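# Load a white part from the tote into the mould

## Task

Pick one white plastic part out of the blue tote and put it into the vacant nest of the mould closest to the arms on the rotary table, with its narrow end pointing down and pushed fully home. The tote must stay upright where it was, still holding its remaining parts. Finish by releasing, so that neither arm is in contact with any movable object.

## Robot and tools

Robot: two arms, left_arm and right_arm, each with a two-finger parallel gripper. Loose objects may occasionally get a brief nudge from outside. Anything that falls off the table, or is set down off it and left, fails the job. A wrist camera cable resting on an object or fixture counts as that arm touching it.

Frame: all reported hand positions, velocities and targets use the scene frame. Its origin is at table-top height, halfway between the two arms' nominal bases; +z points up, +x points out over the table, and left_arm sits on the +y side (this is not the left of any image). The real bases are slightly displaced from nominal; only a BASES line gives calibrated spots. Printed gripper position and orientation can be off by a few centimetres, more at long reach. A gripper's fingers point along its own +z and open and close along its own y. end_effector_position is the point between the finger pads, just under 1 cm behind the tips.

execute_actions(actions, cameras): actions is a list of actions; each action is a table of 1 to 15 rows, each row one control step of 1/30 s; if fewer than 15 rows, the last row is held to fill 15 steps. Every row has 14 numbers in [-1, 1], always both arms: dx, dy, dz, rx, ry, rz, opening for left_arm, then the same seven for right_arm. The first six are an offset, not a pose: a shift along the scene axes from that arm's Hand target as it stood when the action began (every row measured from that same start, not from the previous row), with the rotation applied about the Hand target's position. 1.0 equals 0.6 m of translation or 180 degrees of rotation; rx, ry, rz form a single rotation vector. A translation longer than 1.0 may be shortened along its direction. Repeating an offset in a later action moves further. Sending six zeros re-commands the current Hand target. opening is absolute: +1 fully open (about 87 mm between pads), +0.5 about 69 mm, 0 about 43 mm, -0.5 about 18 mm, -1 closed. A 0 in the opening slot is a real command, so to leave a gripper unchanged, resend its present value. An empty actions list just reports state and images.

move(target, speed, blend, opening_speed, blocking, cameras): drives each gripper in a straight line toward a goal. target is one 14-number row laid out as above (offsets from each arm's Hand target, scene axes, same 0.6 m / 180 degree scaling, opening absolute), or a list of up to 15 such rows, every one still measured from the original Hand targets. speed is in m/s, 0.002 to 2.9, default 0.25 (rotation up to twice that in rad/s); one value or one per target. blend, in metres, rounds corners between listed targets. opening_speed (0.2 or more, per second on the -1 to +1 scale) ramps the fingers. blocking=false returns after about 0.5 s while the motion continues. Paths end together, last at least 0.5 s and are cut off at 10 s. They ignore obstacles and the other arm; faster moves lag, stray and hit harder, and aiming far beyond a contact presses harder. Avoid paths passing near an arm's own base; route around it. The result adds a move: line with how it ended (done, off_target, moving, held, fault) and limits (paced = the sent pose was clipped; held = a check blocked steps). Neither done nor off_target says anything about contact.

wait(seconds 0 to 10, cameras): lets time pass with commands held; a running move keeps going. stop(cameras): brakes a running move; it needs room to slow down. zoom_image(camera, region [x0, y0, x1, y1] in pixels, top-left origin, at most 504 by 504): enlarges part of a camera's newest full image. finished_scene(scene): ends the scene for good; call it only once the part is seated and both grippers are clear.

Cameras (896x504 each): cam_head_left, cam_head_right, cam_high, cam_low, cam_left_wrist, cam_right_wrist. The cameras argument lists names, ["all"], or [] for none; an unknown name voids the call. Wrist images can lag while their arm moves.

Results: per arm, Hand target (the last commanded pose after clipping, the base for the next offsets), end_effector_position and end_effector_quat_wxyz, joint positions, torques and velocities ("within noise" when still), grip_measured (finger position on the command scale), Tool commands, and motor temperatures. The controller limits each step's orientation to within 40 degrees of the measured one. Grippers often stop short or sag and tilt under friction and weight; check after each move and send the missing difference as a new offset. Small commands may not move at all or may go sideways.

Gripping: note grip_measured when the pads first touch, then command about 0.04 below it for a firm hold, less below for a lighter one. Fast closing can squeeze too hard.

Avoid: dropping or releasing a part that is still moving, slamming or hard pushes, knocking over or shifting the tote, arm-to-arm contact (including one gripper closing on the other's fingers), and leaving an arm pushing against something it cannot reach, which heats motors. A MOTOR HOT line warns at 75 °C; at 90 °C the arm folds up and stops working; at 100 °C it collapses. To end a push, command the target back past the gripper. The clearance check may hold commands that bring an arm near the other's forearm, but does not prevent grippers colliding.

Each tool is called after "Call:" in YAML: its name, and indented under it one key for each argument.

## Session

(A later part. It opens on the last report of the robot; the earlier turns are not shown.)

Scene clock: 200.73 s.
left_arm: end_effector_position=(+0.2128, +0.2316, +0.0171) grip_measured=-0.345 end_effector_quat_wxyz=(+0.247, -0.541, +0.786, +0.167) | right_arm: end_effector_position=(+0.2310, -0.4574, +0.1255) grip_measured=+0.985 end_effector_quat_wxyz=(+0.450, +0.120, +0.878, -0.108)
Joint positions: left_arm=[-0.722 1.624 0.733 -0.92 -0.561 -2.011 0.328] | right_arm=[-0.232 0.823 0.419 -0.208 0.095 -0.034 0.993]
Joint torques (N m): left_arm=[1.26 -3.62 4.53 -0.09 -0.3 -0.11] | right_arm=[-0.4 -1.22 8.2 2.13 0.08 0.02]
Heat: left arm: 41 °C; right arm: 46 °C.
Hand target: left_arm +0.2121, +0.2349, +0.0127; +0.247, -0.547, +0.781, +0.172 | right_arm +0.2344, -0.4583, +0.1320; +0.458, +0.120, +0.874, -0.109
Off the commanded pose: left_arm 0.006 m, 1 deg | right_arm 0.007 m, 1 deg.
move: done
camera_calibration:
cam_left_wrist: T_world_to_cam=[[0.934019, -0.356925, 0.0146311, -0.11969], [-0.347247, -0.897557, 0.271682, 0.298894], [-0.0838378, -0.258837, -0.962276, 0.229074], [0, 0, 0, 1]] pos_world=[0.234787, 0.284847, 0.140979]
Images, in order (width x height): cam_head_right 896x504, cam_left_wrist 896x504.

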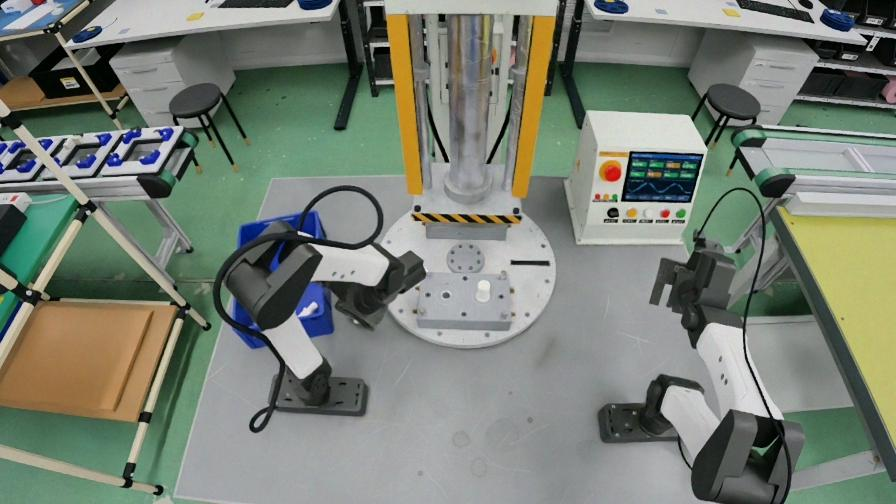

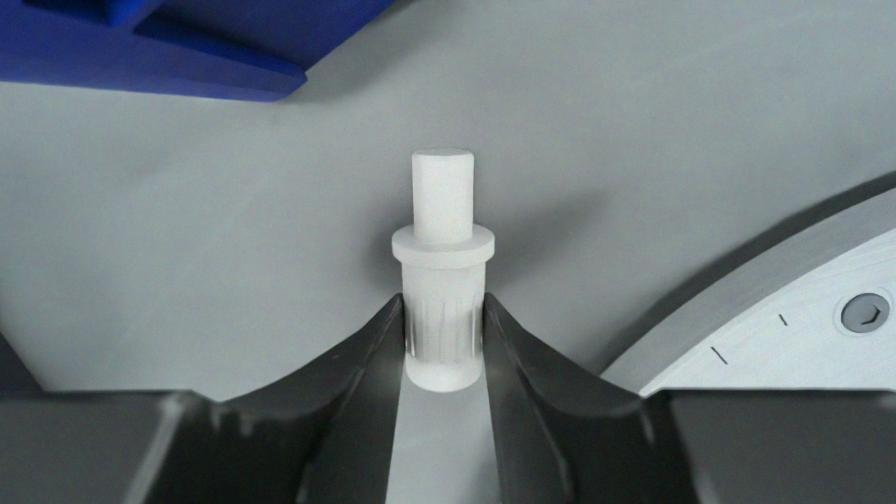

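Call:
move:
  target: [0,0,-0.005,0,0,0,-0.45, 0,0,0,0,0,0,1]
  speed: 0.02

Call:
move:
  target: [0,0,-0.004,0,0,0,-0.45, 0,0,0,0,0,0,1]
  speed: 0.02
  cameras: ["cam_left_wrist"]

Scene clock: 205.63 s.
left_arm: end_effector_position=(+0.2132, +0.2313, +0.0168) grip_measured=-0.345 end_effector_quat_wxyz=(+0.247, -0.542, +0.786, +0.166) | right_arm: end_effector_position=(+0.2310, -0.4574, +0.1255) grip_measured=+0.985 end_effector_quat_wxyz=(+0.450, +0.120, +0.878, -0.108)
Joint positions: left_arm=[-0.722 1.625 0.733 -0.918 -0.561 -2.011 0.328] | right_arm=[-0.232 0.823 0.419 -0.208 0.095 -0.034 0.993]
Joint torques (N m): left_arm=[1.26 -3.14 4 0.03 -0.3 -0.1] | right_arm=[-0.38 -1.26 8.17 2.14 0.04 0.02]
Heat: left arm: 40 °C; right arm: 46 °C.
Hand target: left_arm +0.2121, +0.2348, +0.0097; +0.247, -0.547, +0.781, +0.172 | right_arm +0.2344, -0.4583, +0.1320; +0.458, +0.120, +0.874, -0.109
Off the commanded pose: left_arm 0.008 m, 1 deg | right_arm 0.007 m, 1 deg.
move: done
camera_calibration:
cam_left_wrist: T_world_to_cam=[[0.933996, -0.35691, 0.0163424, -0.120193], [-0.34762, -0.897215, 0.272335, 0.29876], [-0.0825363, -0.26004, -0.962064, 0.228757], [0, 0, 0, 1]] pos_world=[0.234995, 0.28464, 0.14068]
cam_right_wrist: T_world_to_cam=[[-0.31501, -0.944202, 0.0961823, -0.375248], [-0.946053, 0.304287, -0.111325, 0.397031], [0.0758463, -0.126062, -0.989119, 0.190546], [0, 0, 0, 1]] pos_world=[0.242954, -0.451101, 0.268765]

Scene clock: 206.33 s.
left_arm: end_effector_position=(+0.2138, +0.2315, +0.0165) grip_measured=-0.345 end_effector_quat_wxyz=(+0.249, -0.541, +0.786, +0.167) | right_arm: end_effector_position=(+0.2310, -0.4574, +0.1255) grip_measured=+0.985 end_effector_quat_wxyz=(+0.450, +0.120, +0.878, -0.108)
Joint positions: left_arm=[-0.722 1.627 0.733 -0.916 -0.564 -2.011 0.328] | right_arm=[-0.232 0.823 0.419 -0.208 0.095 -0.034 0.993]
Joint torques (N m): left_arm=[1.26 -2.84 3.54 0.11 -0.27 -0.11] | right_arm=[-0.4 -1.32 8.1 2.13 0.08 0.04]
Heat: left arm: 40 °C; right arm: 46 °C.
Hand target: left_arm +0.2121, +0.2348, +0.0072; +0.247, -0.547, +0.781, +0.172 | right_arm +0.2344, -0.4583, +0.1320; +0.458, +0.120, +0.874, -0.109
Off the commanded pose: left_arm 0.010 m, 1 deg | right_arm 0.007 m, 1 deg.
move: done
camera_calibration:
cam_left_wrist: T_world_to_cam=[[0.933701, -0.35764, 0.0172017, -0.120449], [-0.34881, -0.897701, 0.269193, 0.299715], [-0.0808323, -0.257346, -0.962933, 0.227626], [0, 0, 0, 1]] pos_world=[0.235406, 0.284555, 0.140579]
Images, in order (width x height): cam_left_wrist 896x504.

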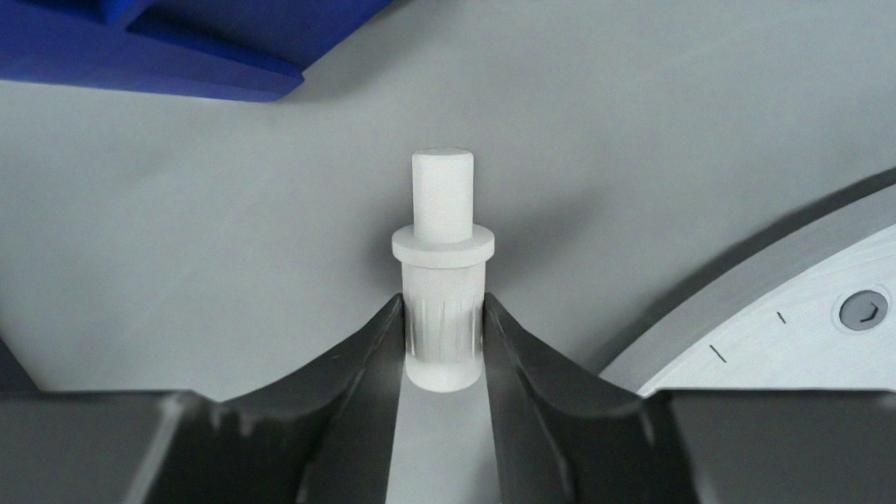

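Call:
move:
  target: [0,0,0.009,0,0,0,-0.45, 0,0,0,0,0,0,1]
  speed: 0.03

Call:
move:
  target: [0,0,0,0,0,0,0.1, 0,0,0,0,0,0,1]
  opening_speed: 0.25
  cameras: ["cam_left_wrist"]

Scene clock: 211.43 s.
left_arm: end_effector_position=(+0.2138, +0.2316, +0.0166) grip_measured=-0.345 end_effector_quat_wxyz=(+0.249, -0.541, +0.786, +0.167) | right_arm: end_effector_position=(+0.2310, -0.4574, +0.1255) grip_measured=+0.985 end_effector_quat_wxyz=(+0.450, +0.120, +0.878, -0.108)
Joint positions: left_arm=[-0.722 1.627 0.733 -0.916 -0.565 -2.011 0.328] | right_arm=[-0.232 0.823 0.419 -0.208 0.095 -0.034 0.993]
Joint torques (N m): left_arm=[1.26 -3.88 4.53 -0.13 -0.27 -0.11] | right_arm=[-0.4 -1.28 8.03 2.15 0.1 0.02]
Heat: left arm: 40 °C; right arm: 46 °C.
Hand target: left_arm +0.2121, +0.2349, +0.0126; +0.247, -0.547, +0.781, +0.172 | right_arm +0.2344, -0.4583, +0.1320; +0.458, +0.120, +0.874, -0.109
Off the commanded pose: left_arm 0.005 m, 1 deg | right_arm 0.007 m, 1 deg.
move: done
camera_calibration:
cam_left_wrist: T_world_to_cam=[[0.933663, -0.357746, 0.0170456, -0.120389], [-0.348911, -0.897799, 0.268735, 0.299807], [-0.0808353, -0.256855, -0.963063, 0.227602], [0, 0, 0, 1]] pos_world=[0.235406, 0.284558, 0.140679]
cam_right_wrist: T_world_to_cam=[[-0.31501, -0.944202, 0.0961823, -0.375248], [-0.946053, 0.304287, -0.111325, 0.397031], [0.0758463, -0.126062, -0.989119, 0.190546], [0, 0, 0, 1]] pos_world=[0.242954, -0.451101, 0.268765]

Scene clock: 213.83 s.
left_arm: end_effector_position=(+0.2137, +0.2315, +0.0165) grip_measured=+0.100 end_effector_quat_wxyz=(+0.248, -0.541, +0.786, +0.167) | right_arm: end_effector_position=(+0.2310, -0.4574, +0.1255) grip_measured=+0.985 end_effector_quat_wxyz=(+0.450, +0.120, +0.878, -0.108)
Joint positions: left_arm=[-0.722 1.627 0.733 -0.915 -0.564 -2.011 0.55] | right_arm=[-0.232 0.823 0.419 -0.208 0.095 -0.034 0.993]
Joint torques (N m): left_arm=[1.31 -3.88 4.56 -0.14 -0.27 -0.11] | right_arm=[-0.42 -1.32 8.14 2.14 0.09 0]
Heat: left arm: 40 °C; right arm: 46 °C.
Hand target: left_arm +0.2122, +0.2349, +0.0126; +0.247, -0.547, +0.781, +0.172 | right_arm +0.2344, -0.4583, +0.1320; +0.458, +0.120, +0.874, -0.109
Off the commanded pose: left_arm 0.005 m, 1 deg | right_arm 0.007 m, 1 deg.
move: done
camera_calibration:
cam_left_wrist: T_world_to_cam=[[0.933717, -0.357604, 0.0171094, -0.120354], [-0.348722, -0.897629, 0.269546, 0.299614], [-0.0810326, -0.257646, -0.962836, 0.22764], [0, 0, 0, 1]] pos_world=[0.235305, 0.284554, 0.140479]
Images, in order (width x height): cam_left_wrist 896x504.

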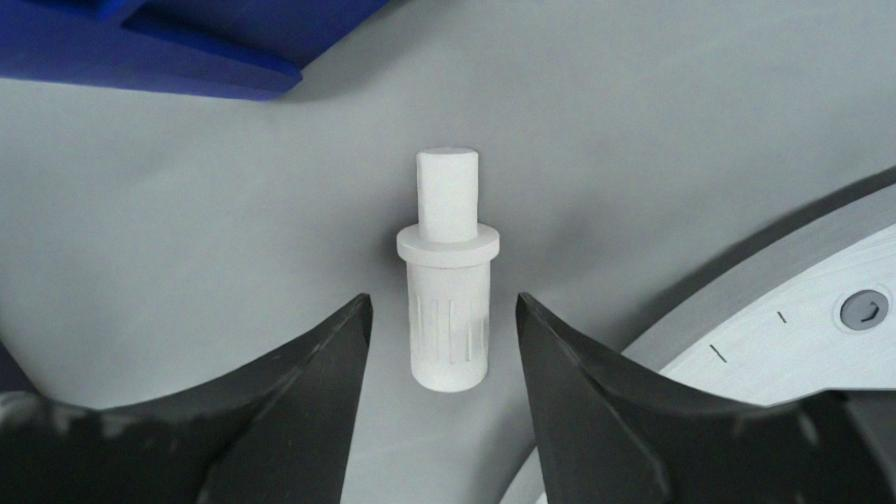

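Call:
move:
  target:
    - [0,0,0.12,0,0,0,0.2, 0,0,0,0,0,0,1]
    - [0,0,0.25,-0.0906,0.1956,-0.483,0.2, 0,0,0,0,0,0,1]
  speed: [0.15,0.4]
  cameras: ["cam_left_wrist"]

Scene clock: 232.50 s.
left_arm: end_effector_position=(+0.2086, +0.2366, +0.1591) grip_measured=+0.200 end_effector_quat_wxyz=(+0.001, +0.173, +0.985, +0.007) | right_arm: end_effector_position=(+0.2310, -0.4574, +0.1255) grip_measured=+0.985 end_effector_quat_wxyz=(+0.450, +0.120, +0.878, -0.108)
Joint positions: left_arm=[-0.4 1.447 1.209 -1.334 -0.014 -0.064 0.6] | right_arm=[-0.232 0.823 0.419 -0.208 0.095 -0.034 0.993]
Joint torques (N m): left_arm=[1.36 -3.58 9.84 0.24 0.22 0.07] | right_arm=[-0.38 -1.18 8.09 2.14 0.11 0.01]
Heat: left arm: 40 °C; right arm: 46 °C.
Hand target: left_arm +0.2121, +0.2349, +0.1627; +0.000, +0.174, +0.985, +0.000 | right_arm +0.2344, -0.4583, +0.1320; +0.458, +0.120, +0.874, -0.109
Off the commanded pose: left_arm 0.005 m, 1 deg | right_arm 0.007 m, 1 deg.
move: done
camera_calibration:
cam_left_wrist: T_world_to_cam=[[-0.335352, -0.942074, -0.00593502, 0.290486], [-0.601548, 0.209277, 0.770937, -0.0249295], [-0.725038, 0.262105, -0.636884, 0.325401], [0, 0, 0, 1]] pos_world=[0.318346, 0.193588, 0.228185]
Images, in order (width x height): cam_left_wrist 896x504.

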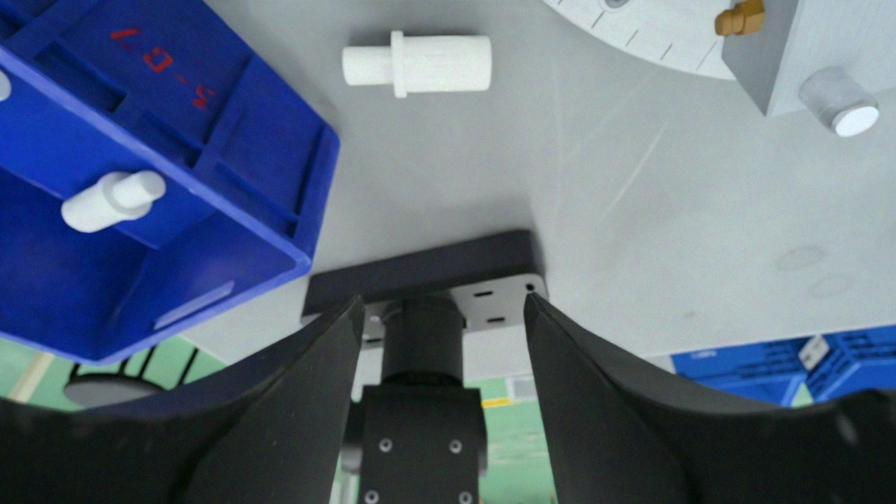

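Call:
move:
  target: [-0.0055,-0.021,-0.03,0.0452,0.0204,-0.5074,0.2, 0,0,0,0,0,0,1]
  speed: 0.4
  cameras: ["all"]

Scene clock: 247.97 s.
left_arm: end_effector_position=(+0.2073, +0.2221, +0.1429) grip_measured=+0.200 end_effector_quat_wxyz=(-0.050, +0.820, +0.568, +0.050) | right_arm: end_effector_position=(+0.2310, -0.4574, +0.1255) grip_measured=+0.985 end_effector_quat_wxyz=(+0.450, +0.120, +0.878, -0.108)
Joint positions: left_arm=[-0.762 1.416 1.087 -1.321 -0.117 1.151 0.6] | right_arm=[-0.232 0.823 0.419 -0.208 0.095 -0.034 0.993]
Joint torques (N m): left_arm=[0.31 -5.91 6 0.25 -0.02 0.11] | right_arm=[-0.31 -1.32 8.08 2.15 0.1 0.01]
Heat: left arm: 42 °C; right arm: 46 °C.
Hand target: left_arm +0.2089, +0.2222, +0.1447; -0.039, +0.825, +0.561, +0.058 | right_arm +0.2344, -0.4583, +0.1320; +0.458, +0.120, +0.874, -0.109
Off the commanded pose: left_arm 0.002 m, 2 deg | right_arm 0.007 m, 1 deg.
move: done
camera_calibration:
cam_left_wrist: T_world_to_cam=[[-0.938853, 0.342865, 0.0315884, 0.110611], [0.204817, 0.482376, 0.851683, -0.249576], [0.276775, 0.806075, -0.523105, -0.026782], [0, 0, 0, 1]] pos_world=[0.162377, 0.104053, 0.195055]
cam_right_wrist: T_world_to_cam=[[-0.31501, -0.944202, 0.0961823, -0.375248], [-0.946053, 0.304287, -0.111325, 0.397031], [0.0758463, -0.126062, -0.989119, 0.190546], [0, 0, 0, 1]] pos_world=[0.242954, -0.451101, 0.268765]

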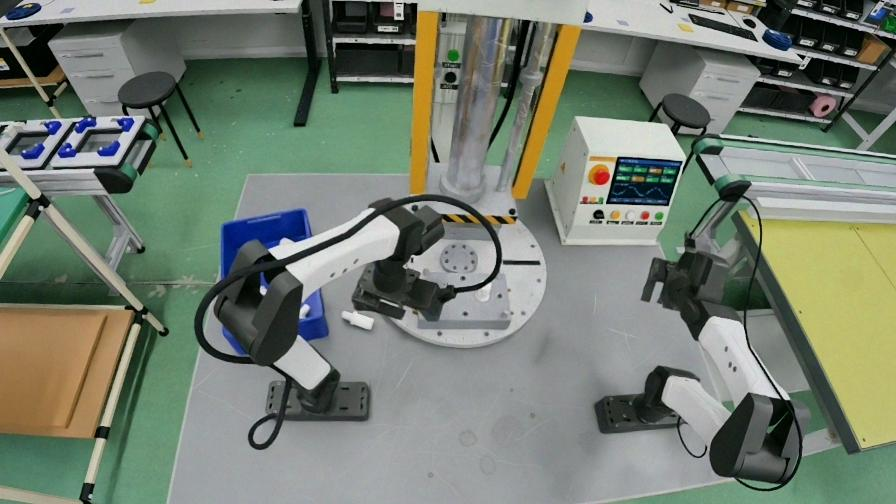

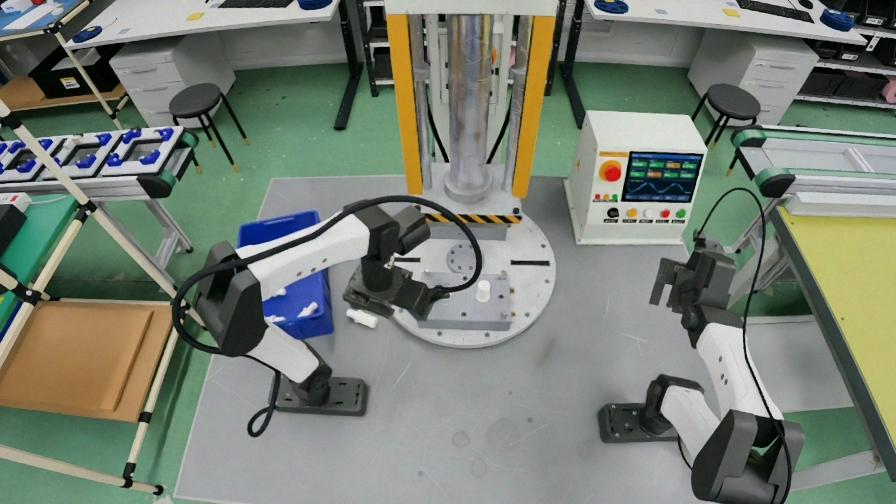

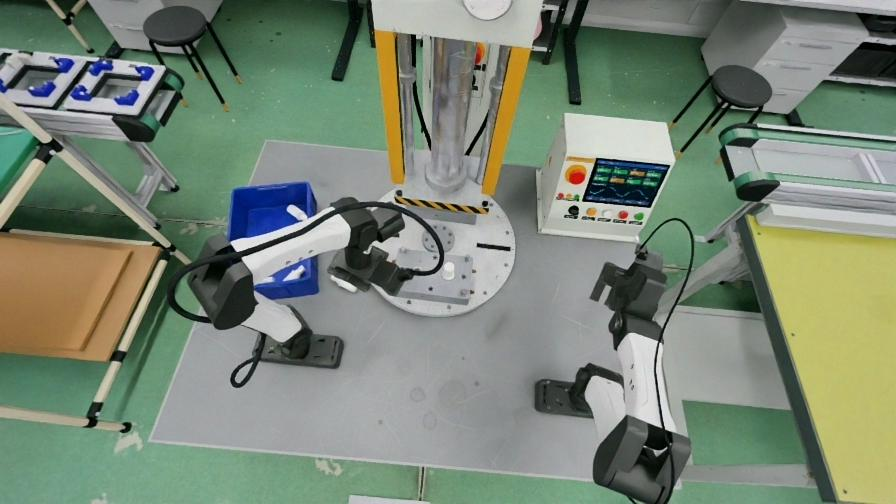

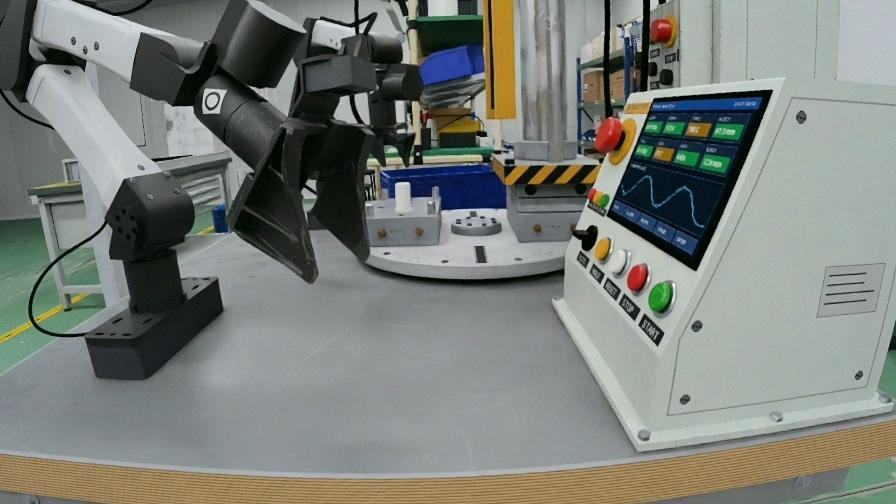

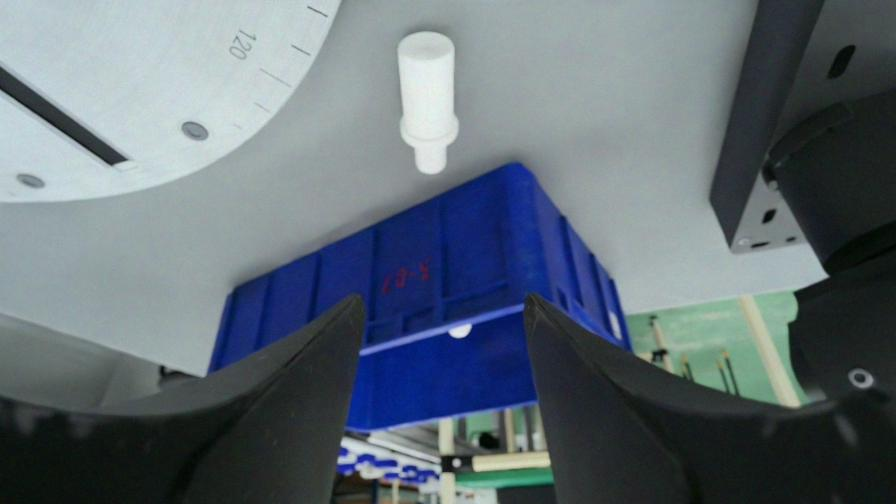

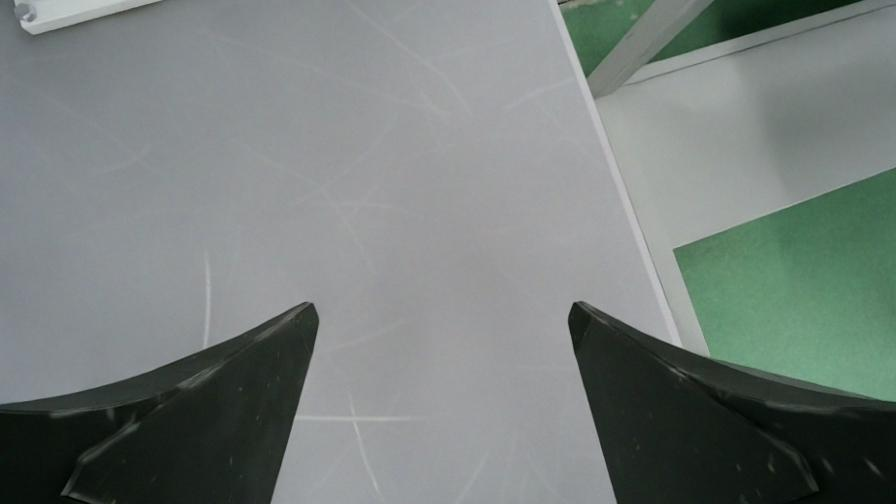

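Call:
move:
  target: [0.0088,0.0025,-0.141,-0.0027,-0.0072,0.0045,0.2, 0,0,0,0,0,0,1]
  speed: 0.12
  cameras: ["cam_left_wrist","cam_head_right"]

Scene clock: 272.87 s.
left_arm: end_effector_position=(+0.2118, +0.2204, +0.0641) grip_measured=+0.200 end_effector_quat_wxyz=(-0.024, +0.820, +0.569, +0.061) | right_arm: end_effector_position=(+0.2310, -0.4574, +0.1255) grip_measured=+0.985 end_effector_quat_wxyz=(+0.450, +0.120, +0.878, -0.108)
Joint positions: left_arm=[-0.762 1.46 0.805 -0.941 -0.129 1.153 0.6] | right_arm=[-0.232 0.823 0.419 -0.208 0.095 -0.034 0.993]
Joint torques (N m): left_arm=[1.57 -3.29 5.82 0.35 -0.01 0.12] | right_arm=[-0.29 -1.24 8.08 2.14 0.09 0.03]
Heat: left arm: 41 °C; right arm: 47 °C.
Hand target: left_arm +0.2141, +0.2238, +0.0601; -0.030, +0.820, +0.568, +0.065 | right_arm +0.2344, -0.4583, +0.1320; +0.458, +0.120, +0.874, -0.109
Off the commanded pose: left_arm 0.006 m, 1 deg | right_arm 0.007 m, 1 deg.
move: done
camera_calibration:
cam_left_wrist: T_world_to_cam=[[-0.938348, 0.344976, -0.0222417, 0.120774], [0.166385, 0.507097, 0.845676, -0.179432], [0.303017, 0.789838, -0.533232, -0.069264], [0, 0, 0, 1]] pos_world=[0.164171, 0.104033, 0.117494]
Images, in order (width x height): cam_head_right 896x504, cam_left_wrist 896x504.

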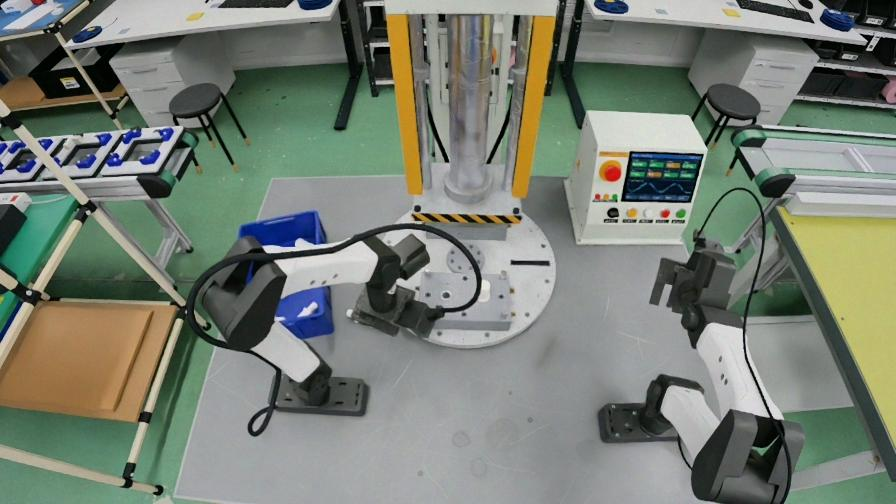

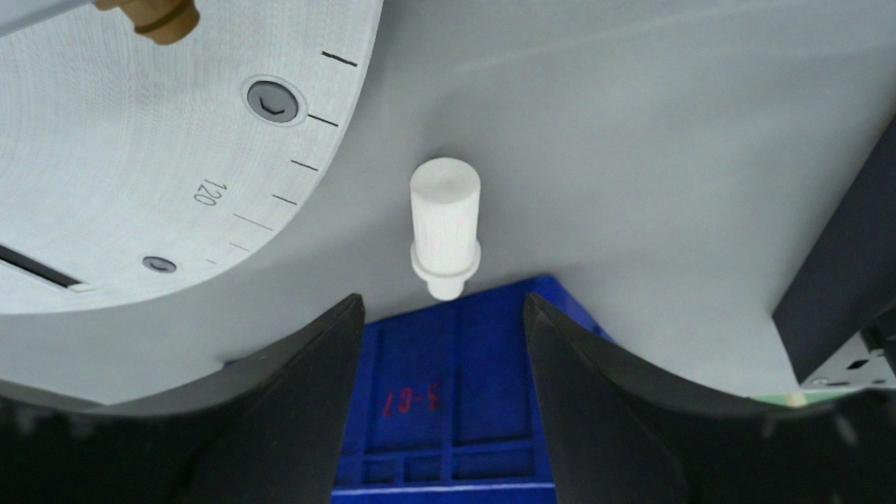

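Call:
move:
  target: [0.0017,0.005,-0.08,0,0,0,0.2, 0,0,0,0,0,0,1]
  speed: 0.07
  cameras: ["cam_left_wrist"]

Scene clock: 285.80 s.
left_arm: end_effector_position=(+0.2135, +0.2238, +0.0161) grip_measured=+0.200 end_effector_quat_wxyz=(-0.026, +0.820, +0.569, +0.061) | right_arm: end_effector_position=(+0.2310, -0.4574, +0.1255) grip_measured=+0.985 end_effector_quat_wxyz=(+0.450, +0.120, +0.878, -0.108)
Joint positions: left_arm=[-0.746 1.57 0.685 -0.713 -0.131 1.167 0.6] | right_arm=[-0.232 0.823 0.419 -0.208 0.095 -0.034 0.993]
Joint torques (N m): left_arm=[1.39 -3.56 5.09 0.42 0 0.12] | right_arm=[-0.25 -1.32 8.1 2.16 0.08 0.04]
Heat: left arm: 40 °C; right arm: 47 °C.
Hand target: left_arm +0.2152, +0.2267, +0.0121; -0.030, +0.820, +0.568, +0.065 | right_arm +0.2344, -0.4583, +0.1320; +0.458, +0.120, +0.874, -0.109
Off the commanded pose: left_arm 0.005 m, 1 deg | right_arm 0.007 m, 1 deg.
move: done
camera_calibration:
cam_left_wrist: T_world_to_cam=[[-0.938777, 0.343936, -0.0201656, 0.120439], [0.166676, 0.504611, 0.847105, -0.14037], [0.301526, 0.791881, -0.531042, -0.0981687], [0, 0, 0, 1]] pos_world=[0.166062, 0.107147, 0.069205]
Images, in order (width x height): cam_left_wrist 896x504.

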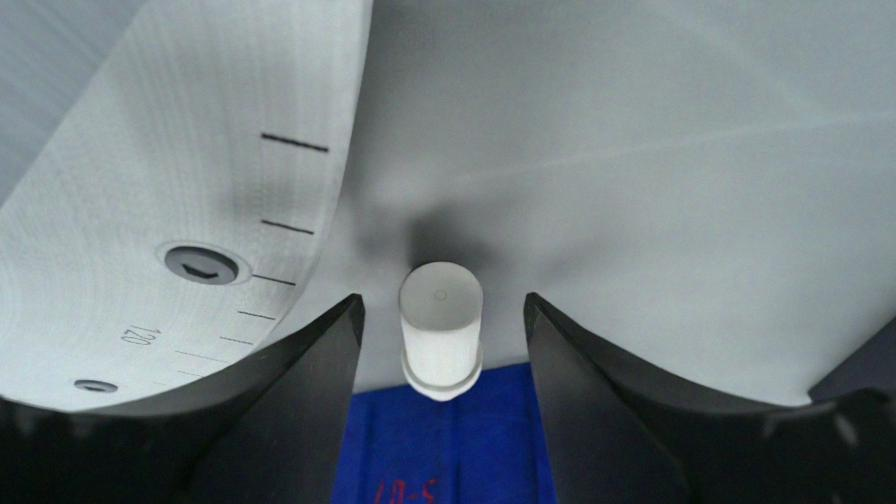

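Call:
move:
  target: [0,0,0,0,0,0,-0.5, 0,0,0,0,0,0,1]
  opening_speed: 0.5
  cameras: ["cam_left_wrist"]

Scene clock: 293.30 s.
left_arm: end_effector_position=(+0.2136, +0.2236, +0.0160) grip_measured=-0.345 end_effector_quat_wxyz=(-0.026, +0.820, +0.569, +0.061) | right_arm: end_effector_position=(+0.2310, -0.4574, +0.1255) grip_measured=+0.985 end_effector_quat_wxyz=(+0.450, +0.120, +0.878, -0.108)
Joint positions: left_arm=[-0.746 1.57 0.685 -0.712 -0.131 1.168 0.328] | right_arm=[-0.232 0.823 0.419 -0.208 0.095 -0.034 0.993]
Joint torques (N m): left_arm=[1.37 -3.58 5.11 0.41 0.01 0.11] | right_arm=[-0.43 -1.26 8.2 2.16 0.08 0.01]
Heat: left arm: 40 °C; right arm: 47 °C.
Hand target: left_arm +0.2152, +0.2267, +0.0121; -0.030, +0.820, +0.568, +0.065 | right_arm +0.2344, -0.4583, +0.1320; +0.458, +0.120, +0.874, -0.109
Off the commanded pose: left_arm 0.005 m, 1 deg | right_arm 0.007 m, 1 deg.
move: done
camera_calibration:
cam_left_wrist: T_world_to_cam=[[-0.938526, 0.344585, -0.0207209, 0.1205], [0.166653, 0.504835, 0.846976, -0.140346], [0.302316, 0.791456, -0.531227, -0.0981926], [0, 0, 0, 1]] pos_world=[0.166167, 0.107044, 0.0692039]
Images, in order (width x height): cam_left_wrist 896x504.

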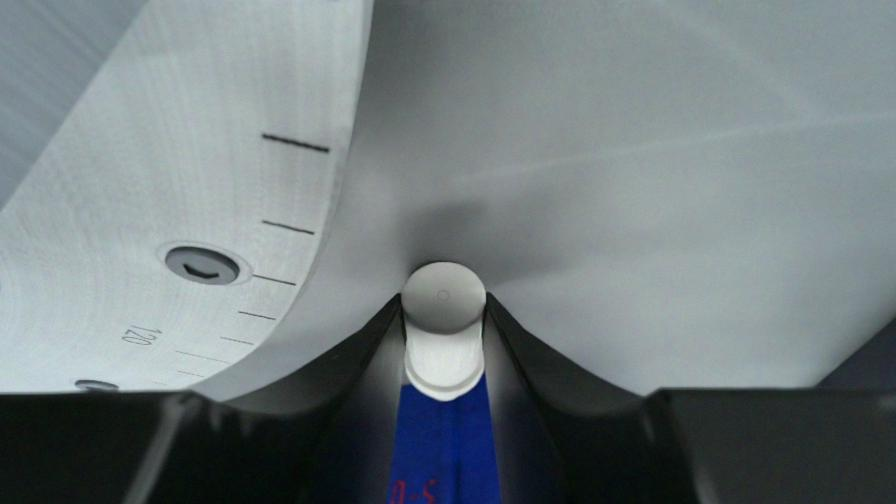

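Call:
move:
  target:
    - [0,0,0.28,0,0,0,-0.5, 0,0,0,0,0,0,1]
    - [0.041,-0.278,0.4,-0.522,0.0919,0.089,-0.5, 0,0,0,0,0,0,1]
  speed: [0.15,0.2]
  blend: 0.03
  cameras: ["all"]

Call:
zoom_image:
  camera: "cam_head_right"
  region: [380, 200, 540, 340]

Call:
zoom_image:
  camera: "cam_head_left"
  region: [380, 200, 540, 340]

Call:
zoom_image:
  camera: "cam_left_wrist"
  region: [300, 220, 600, 500]

Scene clock: 321.30 s.
left_arm: end_effector_position=(+0.2409, +0.0612, +0.2495) grip_measured=-0.345 end_effector_quat_wxyz=(+0.485, +0.501, +0.530, -0.483) | right_arm: end_effector_position=(+0.2310, -0.4574, +0.1255) grip_measured=+0.985 end_effector_quat_wxyz=(+0.450, +0.120, +0.878, -0.108)
Joint positions: left_arm=[-0.363 1.142 0.612 0.37 1.161 0.121 0.328] | right_arm=[-0.232 0.823 0.419 -0.208 0.095 -0.034 0.993]
Joint torques (N m): left_arm=[0.03 -3.93 7.21 1.78 0.07 0.04] | right_arm=[-0.28 -1.36 8.08 2.11 0.06 0]
Heat: left arm: 41 °C; right arm: 47 °C.
Hand target: left_arm +0.2398, +0.0600, +0.2520; +0.495, +0.504, +0.522, -0.478 | right_arm +0.2344, -0.4583, +0.1320; +0.458, +0.120, +0.874, -0.109
Off the commanded pose: left_arm 0.003 m, 2 deg | right_arm 0.007 m, 1 deg.
move: done
camera_calibration:
cam_left_wrist: T_world_to_cam=[[-0.99918, -0.0240802, 0.0325354, 0.23065], [-0.0385934, 0.809115, -0.586382, 0.127814], [-0.0122047, -0.587157, -0.809381, 0.375686], [0, 0, 0, 1]] pos_world=[0.239979, 0.122725, 0.371517]
cam_right_wrist: T_world_to_cam=[[-0.31501, -0.944202, 0.0961823, -0.375248], [-0.946053, 0.304287, -0.111325, 0.397031], [0.0758463, -0.126062, -0.989119, 0.190546], [0, 0, 0, 1]] pos_world=[0.242954, -0.451101, 0.268765]

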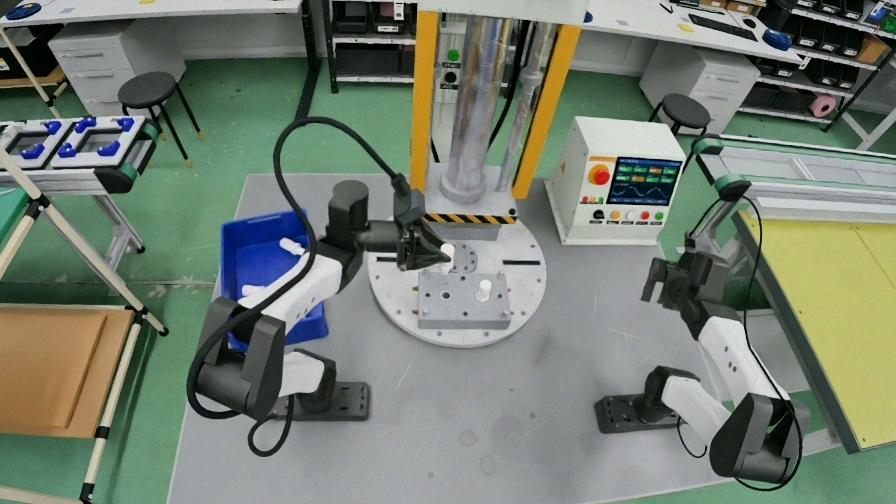

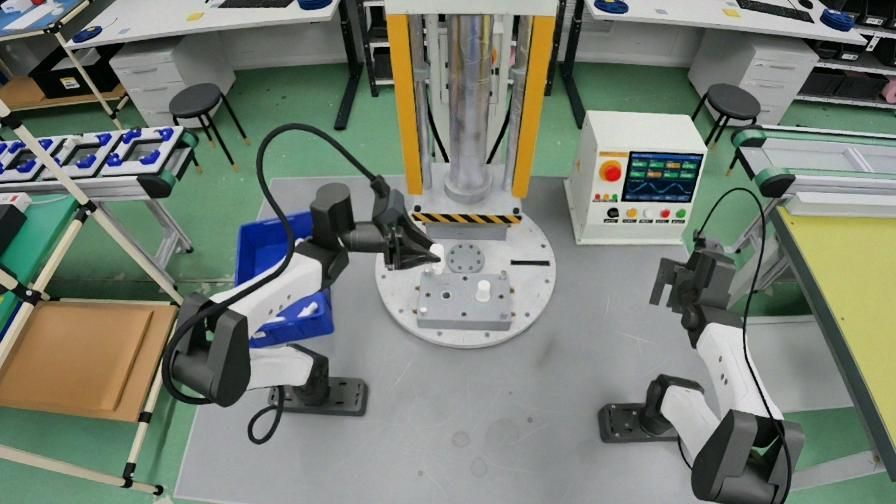

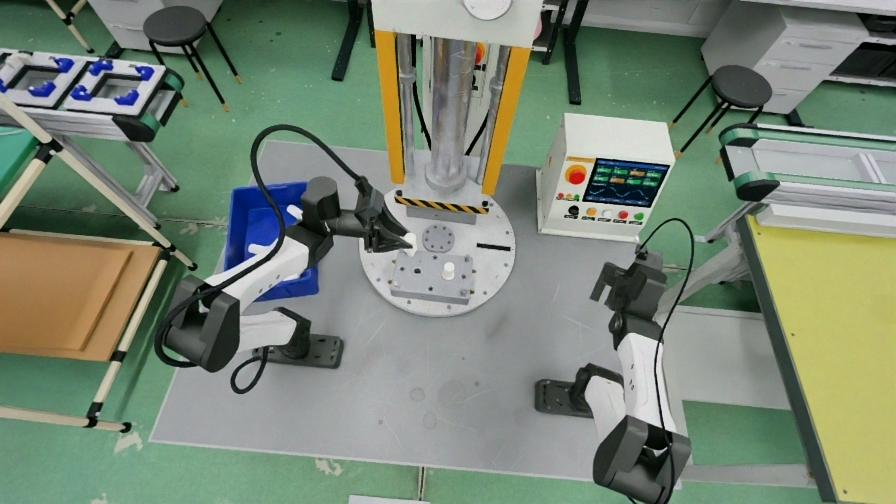

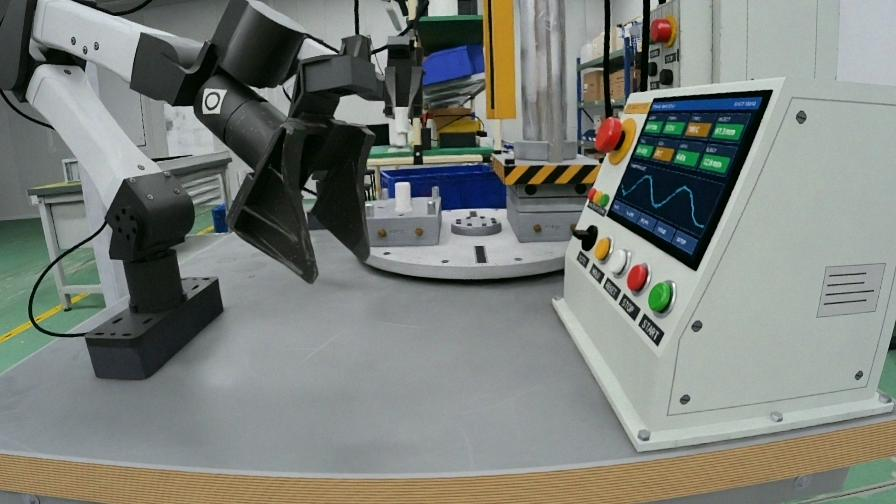

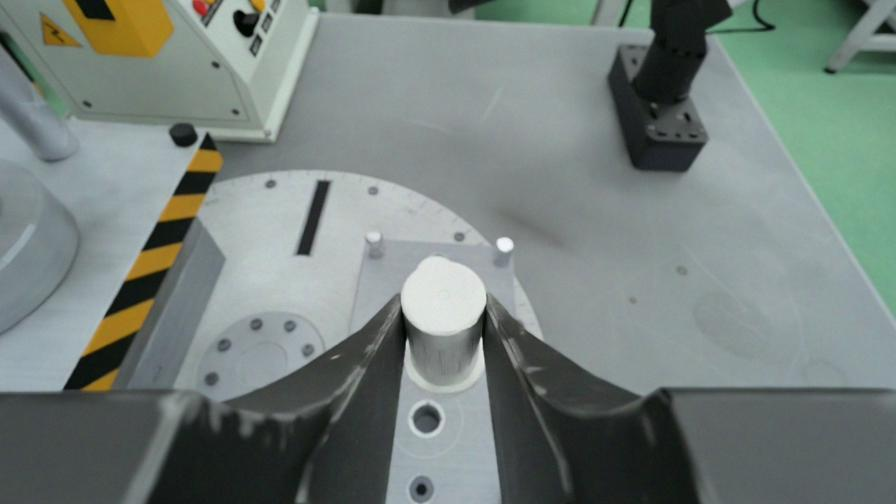

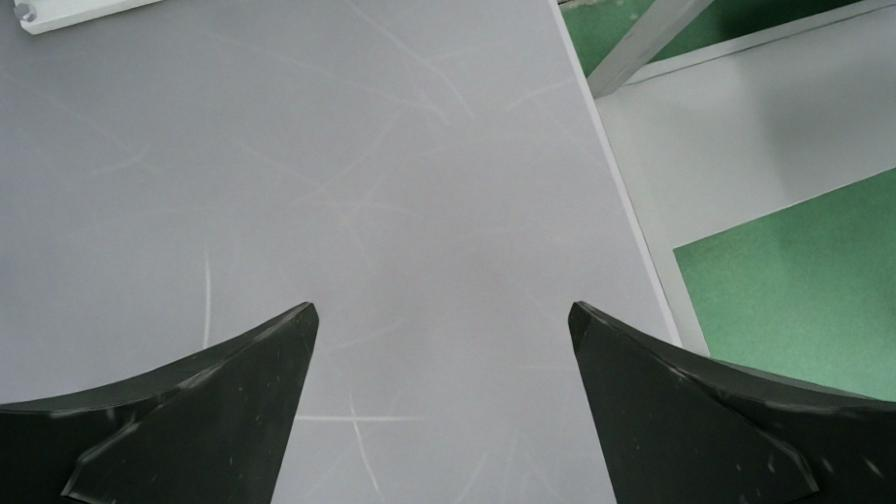

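Scaled by 3.150 from the camera's 896x504 image, which has a finer 1280x720 frame.

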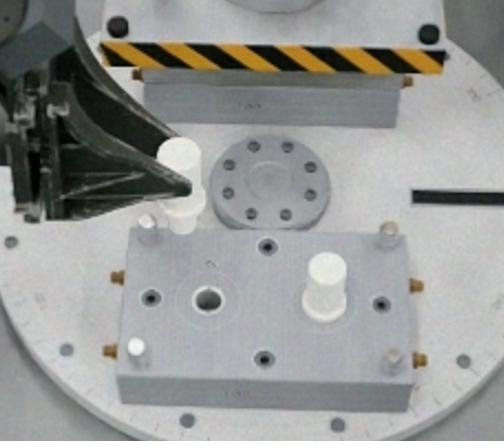

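Scaled by 3.150 from the camera's 896x504 image, which has a finer 1280x720 frame.

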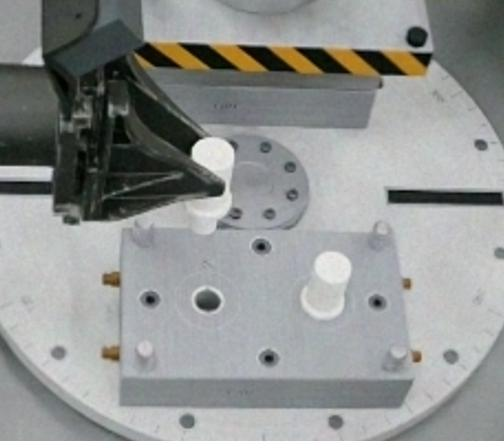

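Scaled by 1.680 from the camera's 896x504 image, which has a finer 1280x720 frame.

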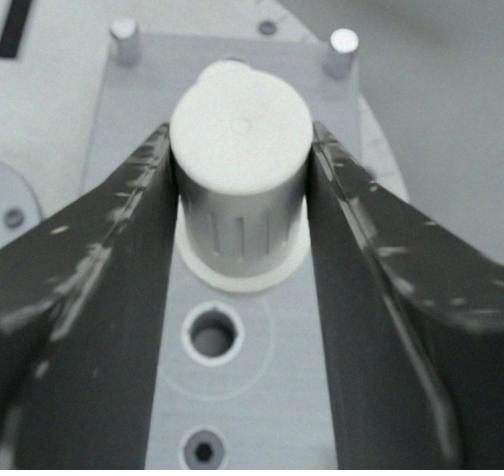

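Call:
move:
  target: [0.0115,-0.019,-0.1,0.0003,-0.0083,0,-0.5, 0,0,0,0,0,0,1]
  speed: 0.1
  cameras: ["cam_left_wrist","cam_head_right","cam_head_left"]

Call:
zoom_image:
  camera: "cam_head_right"
  region: [400, 220, 500, 320]

Call:
zoom_image:
  camera: "cam_head_left"
  region: [400, 220, 500, 320]

Call:
zoom_image:
  camera: "cam_left_wrist"
  region: [395, 240, 495, 460]

Scene clock: 342.13 s.
left_arm: end_effector_position=(+0.2462, +0.0500, +0.1957) grip_measured=-0.345 end_effector_quat_wxyz=(+0.499, +0.512, +0.515, -0.473) | right_arm: end_effector_position=(+0.2310, -0.4574, +0.1255) grip_measured=+0.985 end_effector_quat_wxyz=(+0.450, +0.120, +0.878, -0.108)
Joint positions: left_arm=[-0.401 1.312 0.459 0.728 1.125 0.137 0.328] | right_arm=[-0.232 0.823 0.419 -0.208 0.095 -0.034 0.993]
Joint torques (N m): left_arm=[0.12 -2.77 6.41 1.75 0.02 0.01] | right_arm=[-0.28 -1.39 8.09 2.12 0.08 0.01]
Heat: left arm: 42 °C; right arm: 48 °C.
Hand target: left_arm +0.2467, +0.0485, +0.1921; +0.502, +0.511, +0.515, -0.471 | right_arm +0.2344, -0.4583, +0.1320; +0.458, +0.120, +0.874, -0.109
Off the commanded pose: left_arm 0.004 m, 0 deg | right_arm 0.007 m, 1 deg.
move: done
camera_calibration:
cam_left_wrist: T_world_to_cam=[[-0.999645, -0.0208612, -0.0165443, 0.247068], [-0.00695919, 0.804494, -0.593921, 0.0994662], [0.0256997, -0.593595, -0.804354, 0.315635], [0, 0, 0, 1]] pos_world=[0.239561, 0.112493, 0.317045]
Images, in order (width x height): cam_head_left 896x504, cam_head_right 896x504, cam_left_wrist 896x504.

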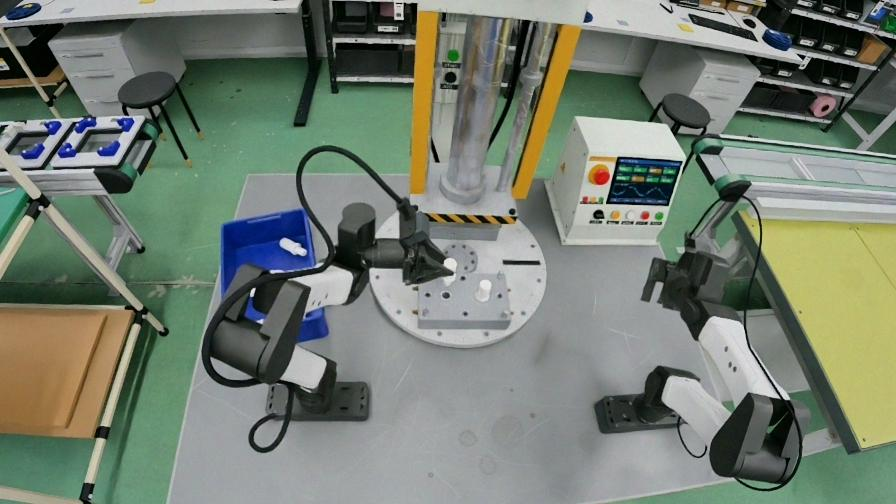

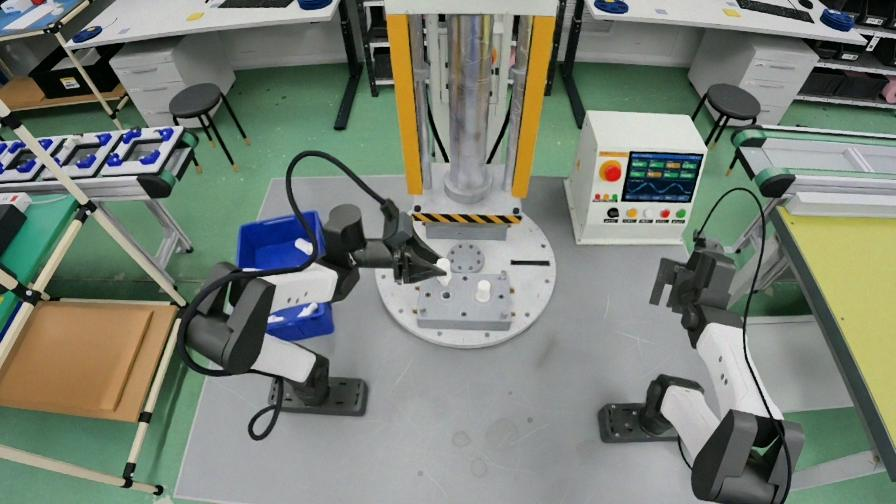

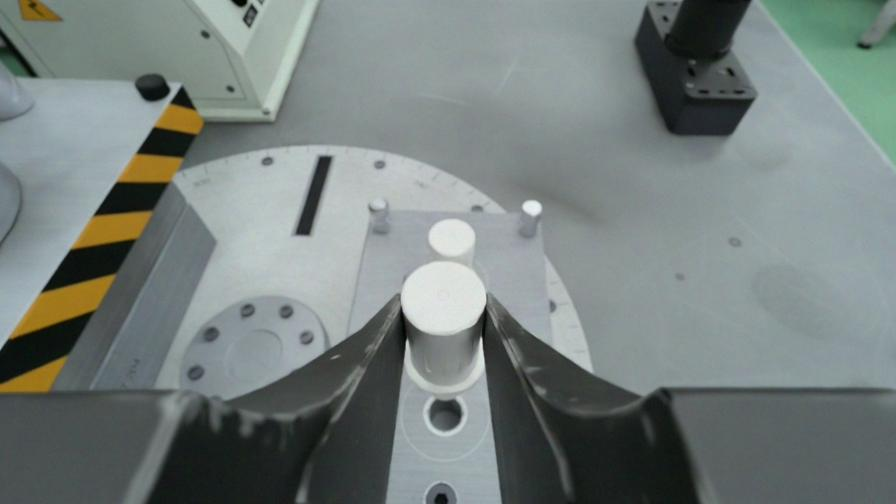

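Scaled by 5.040 from the camera's 896x504 image, which has a finer 1280x720 frame.

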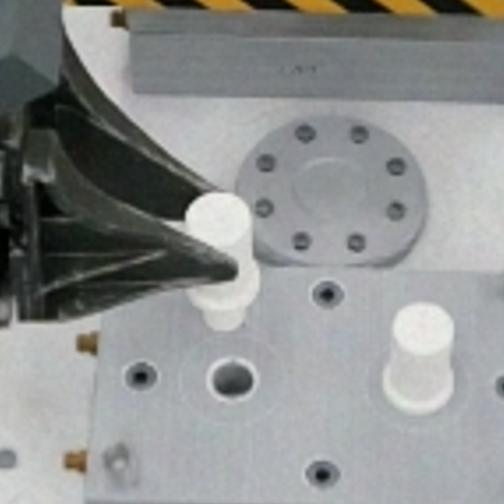

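Scaled by 5.040 from the camera's 896x504 image, which has a finer 1280x720 frame.

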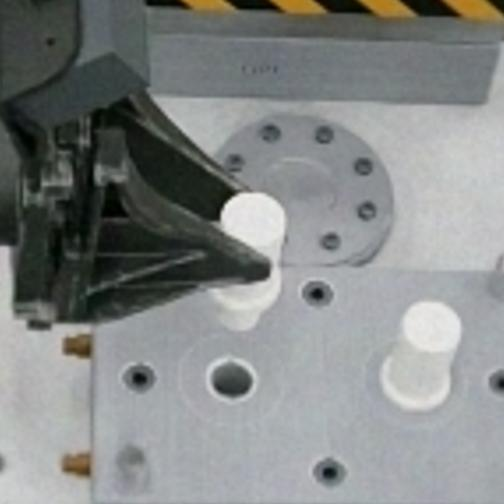

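Scaled by 2.291 from the camera's 896x504 image, which has a finer 1280x720 frame.

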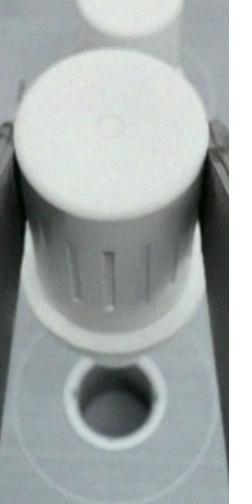

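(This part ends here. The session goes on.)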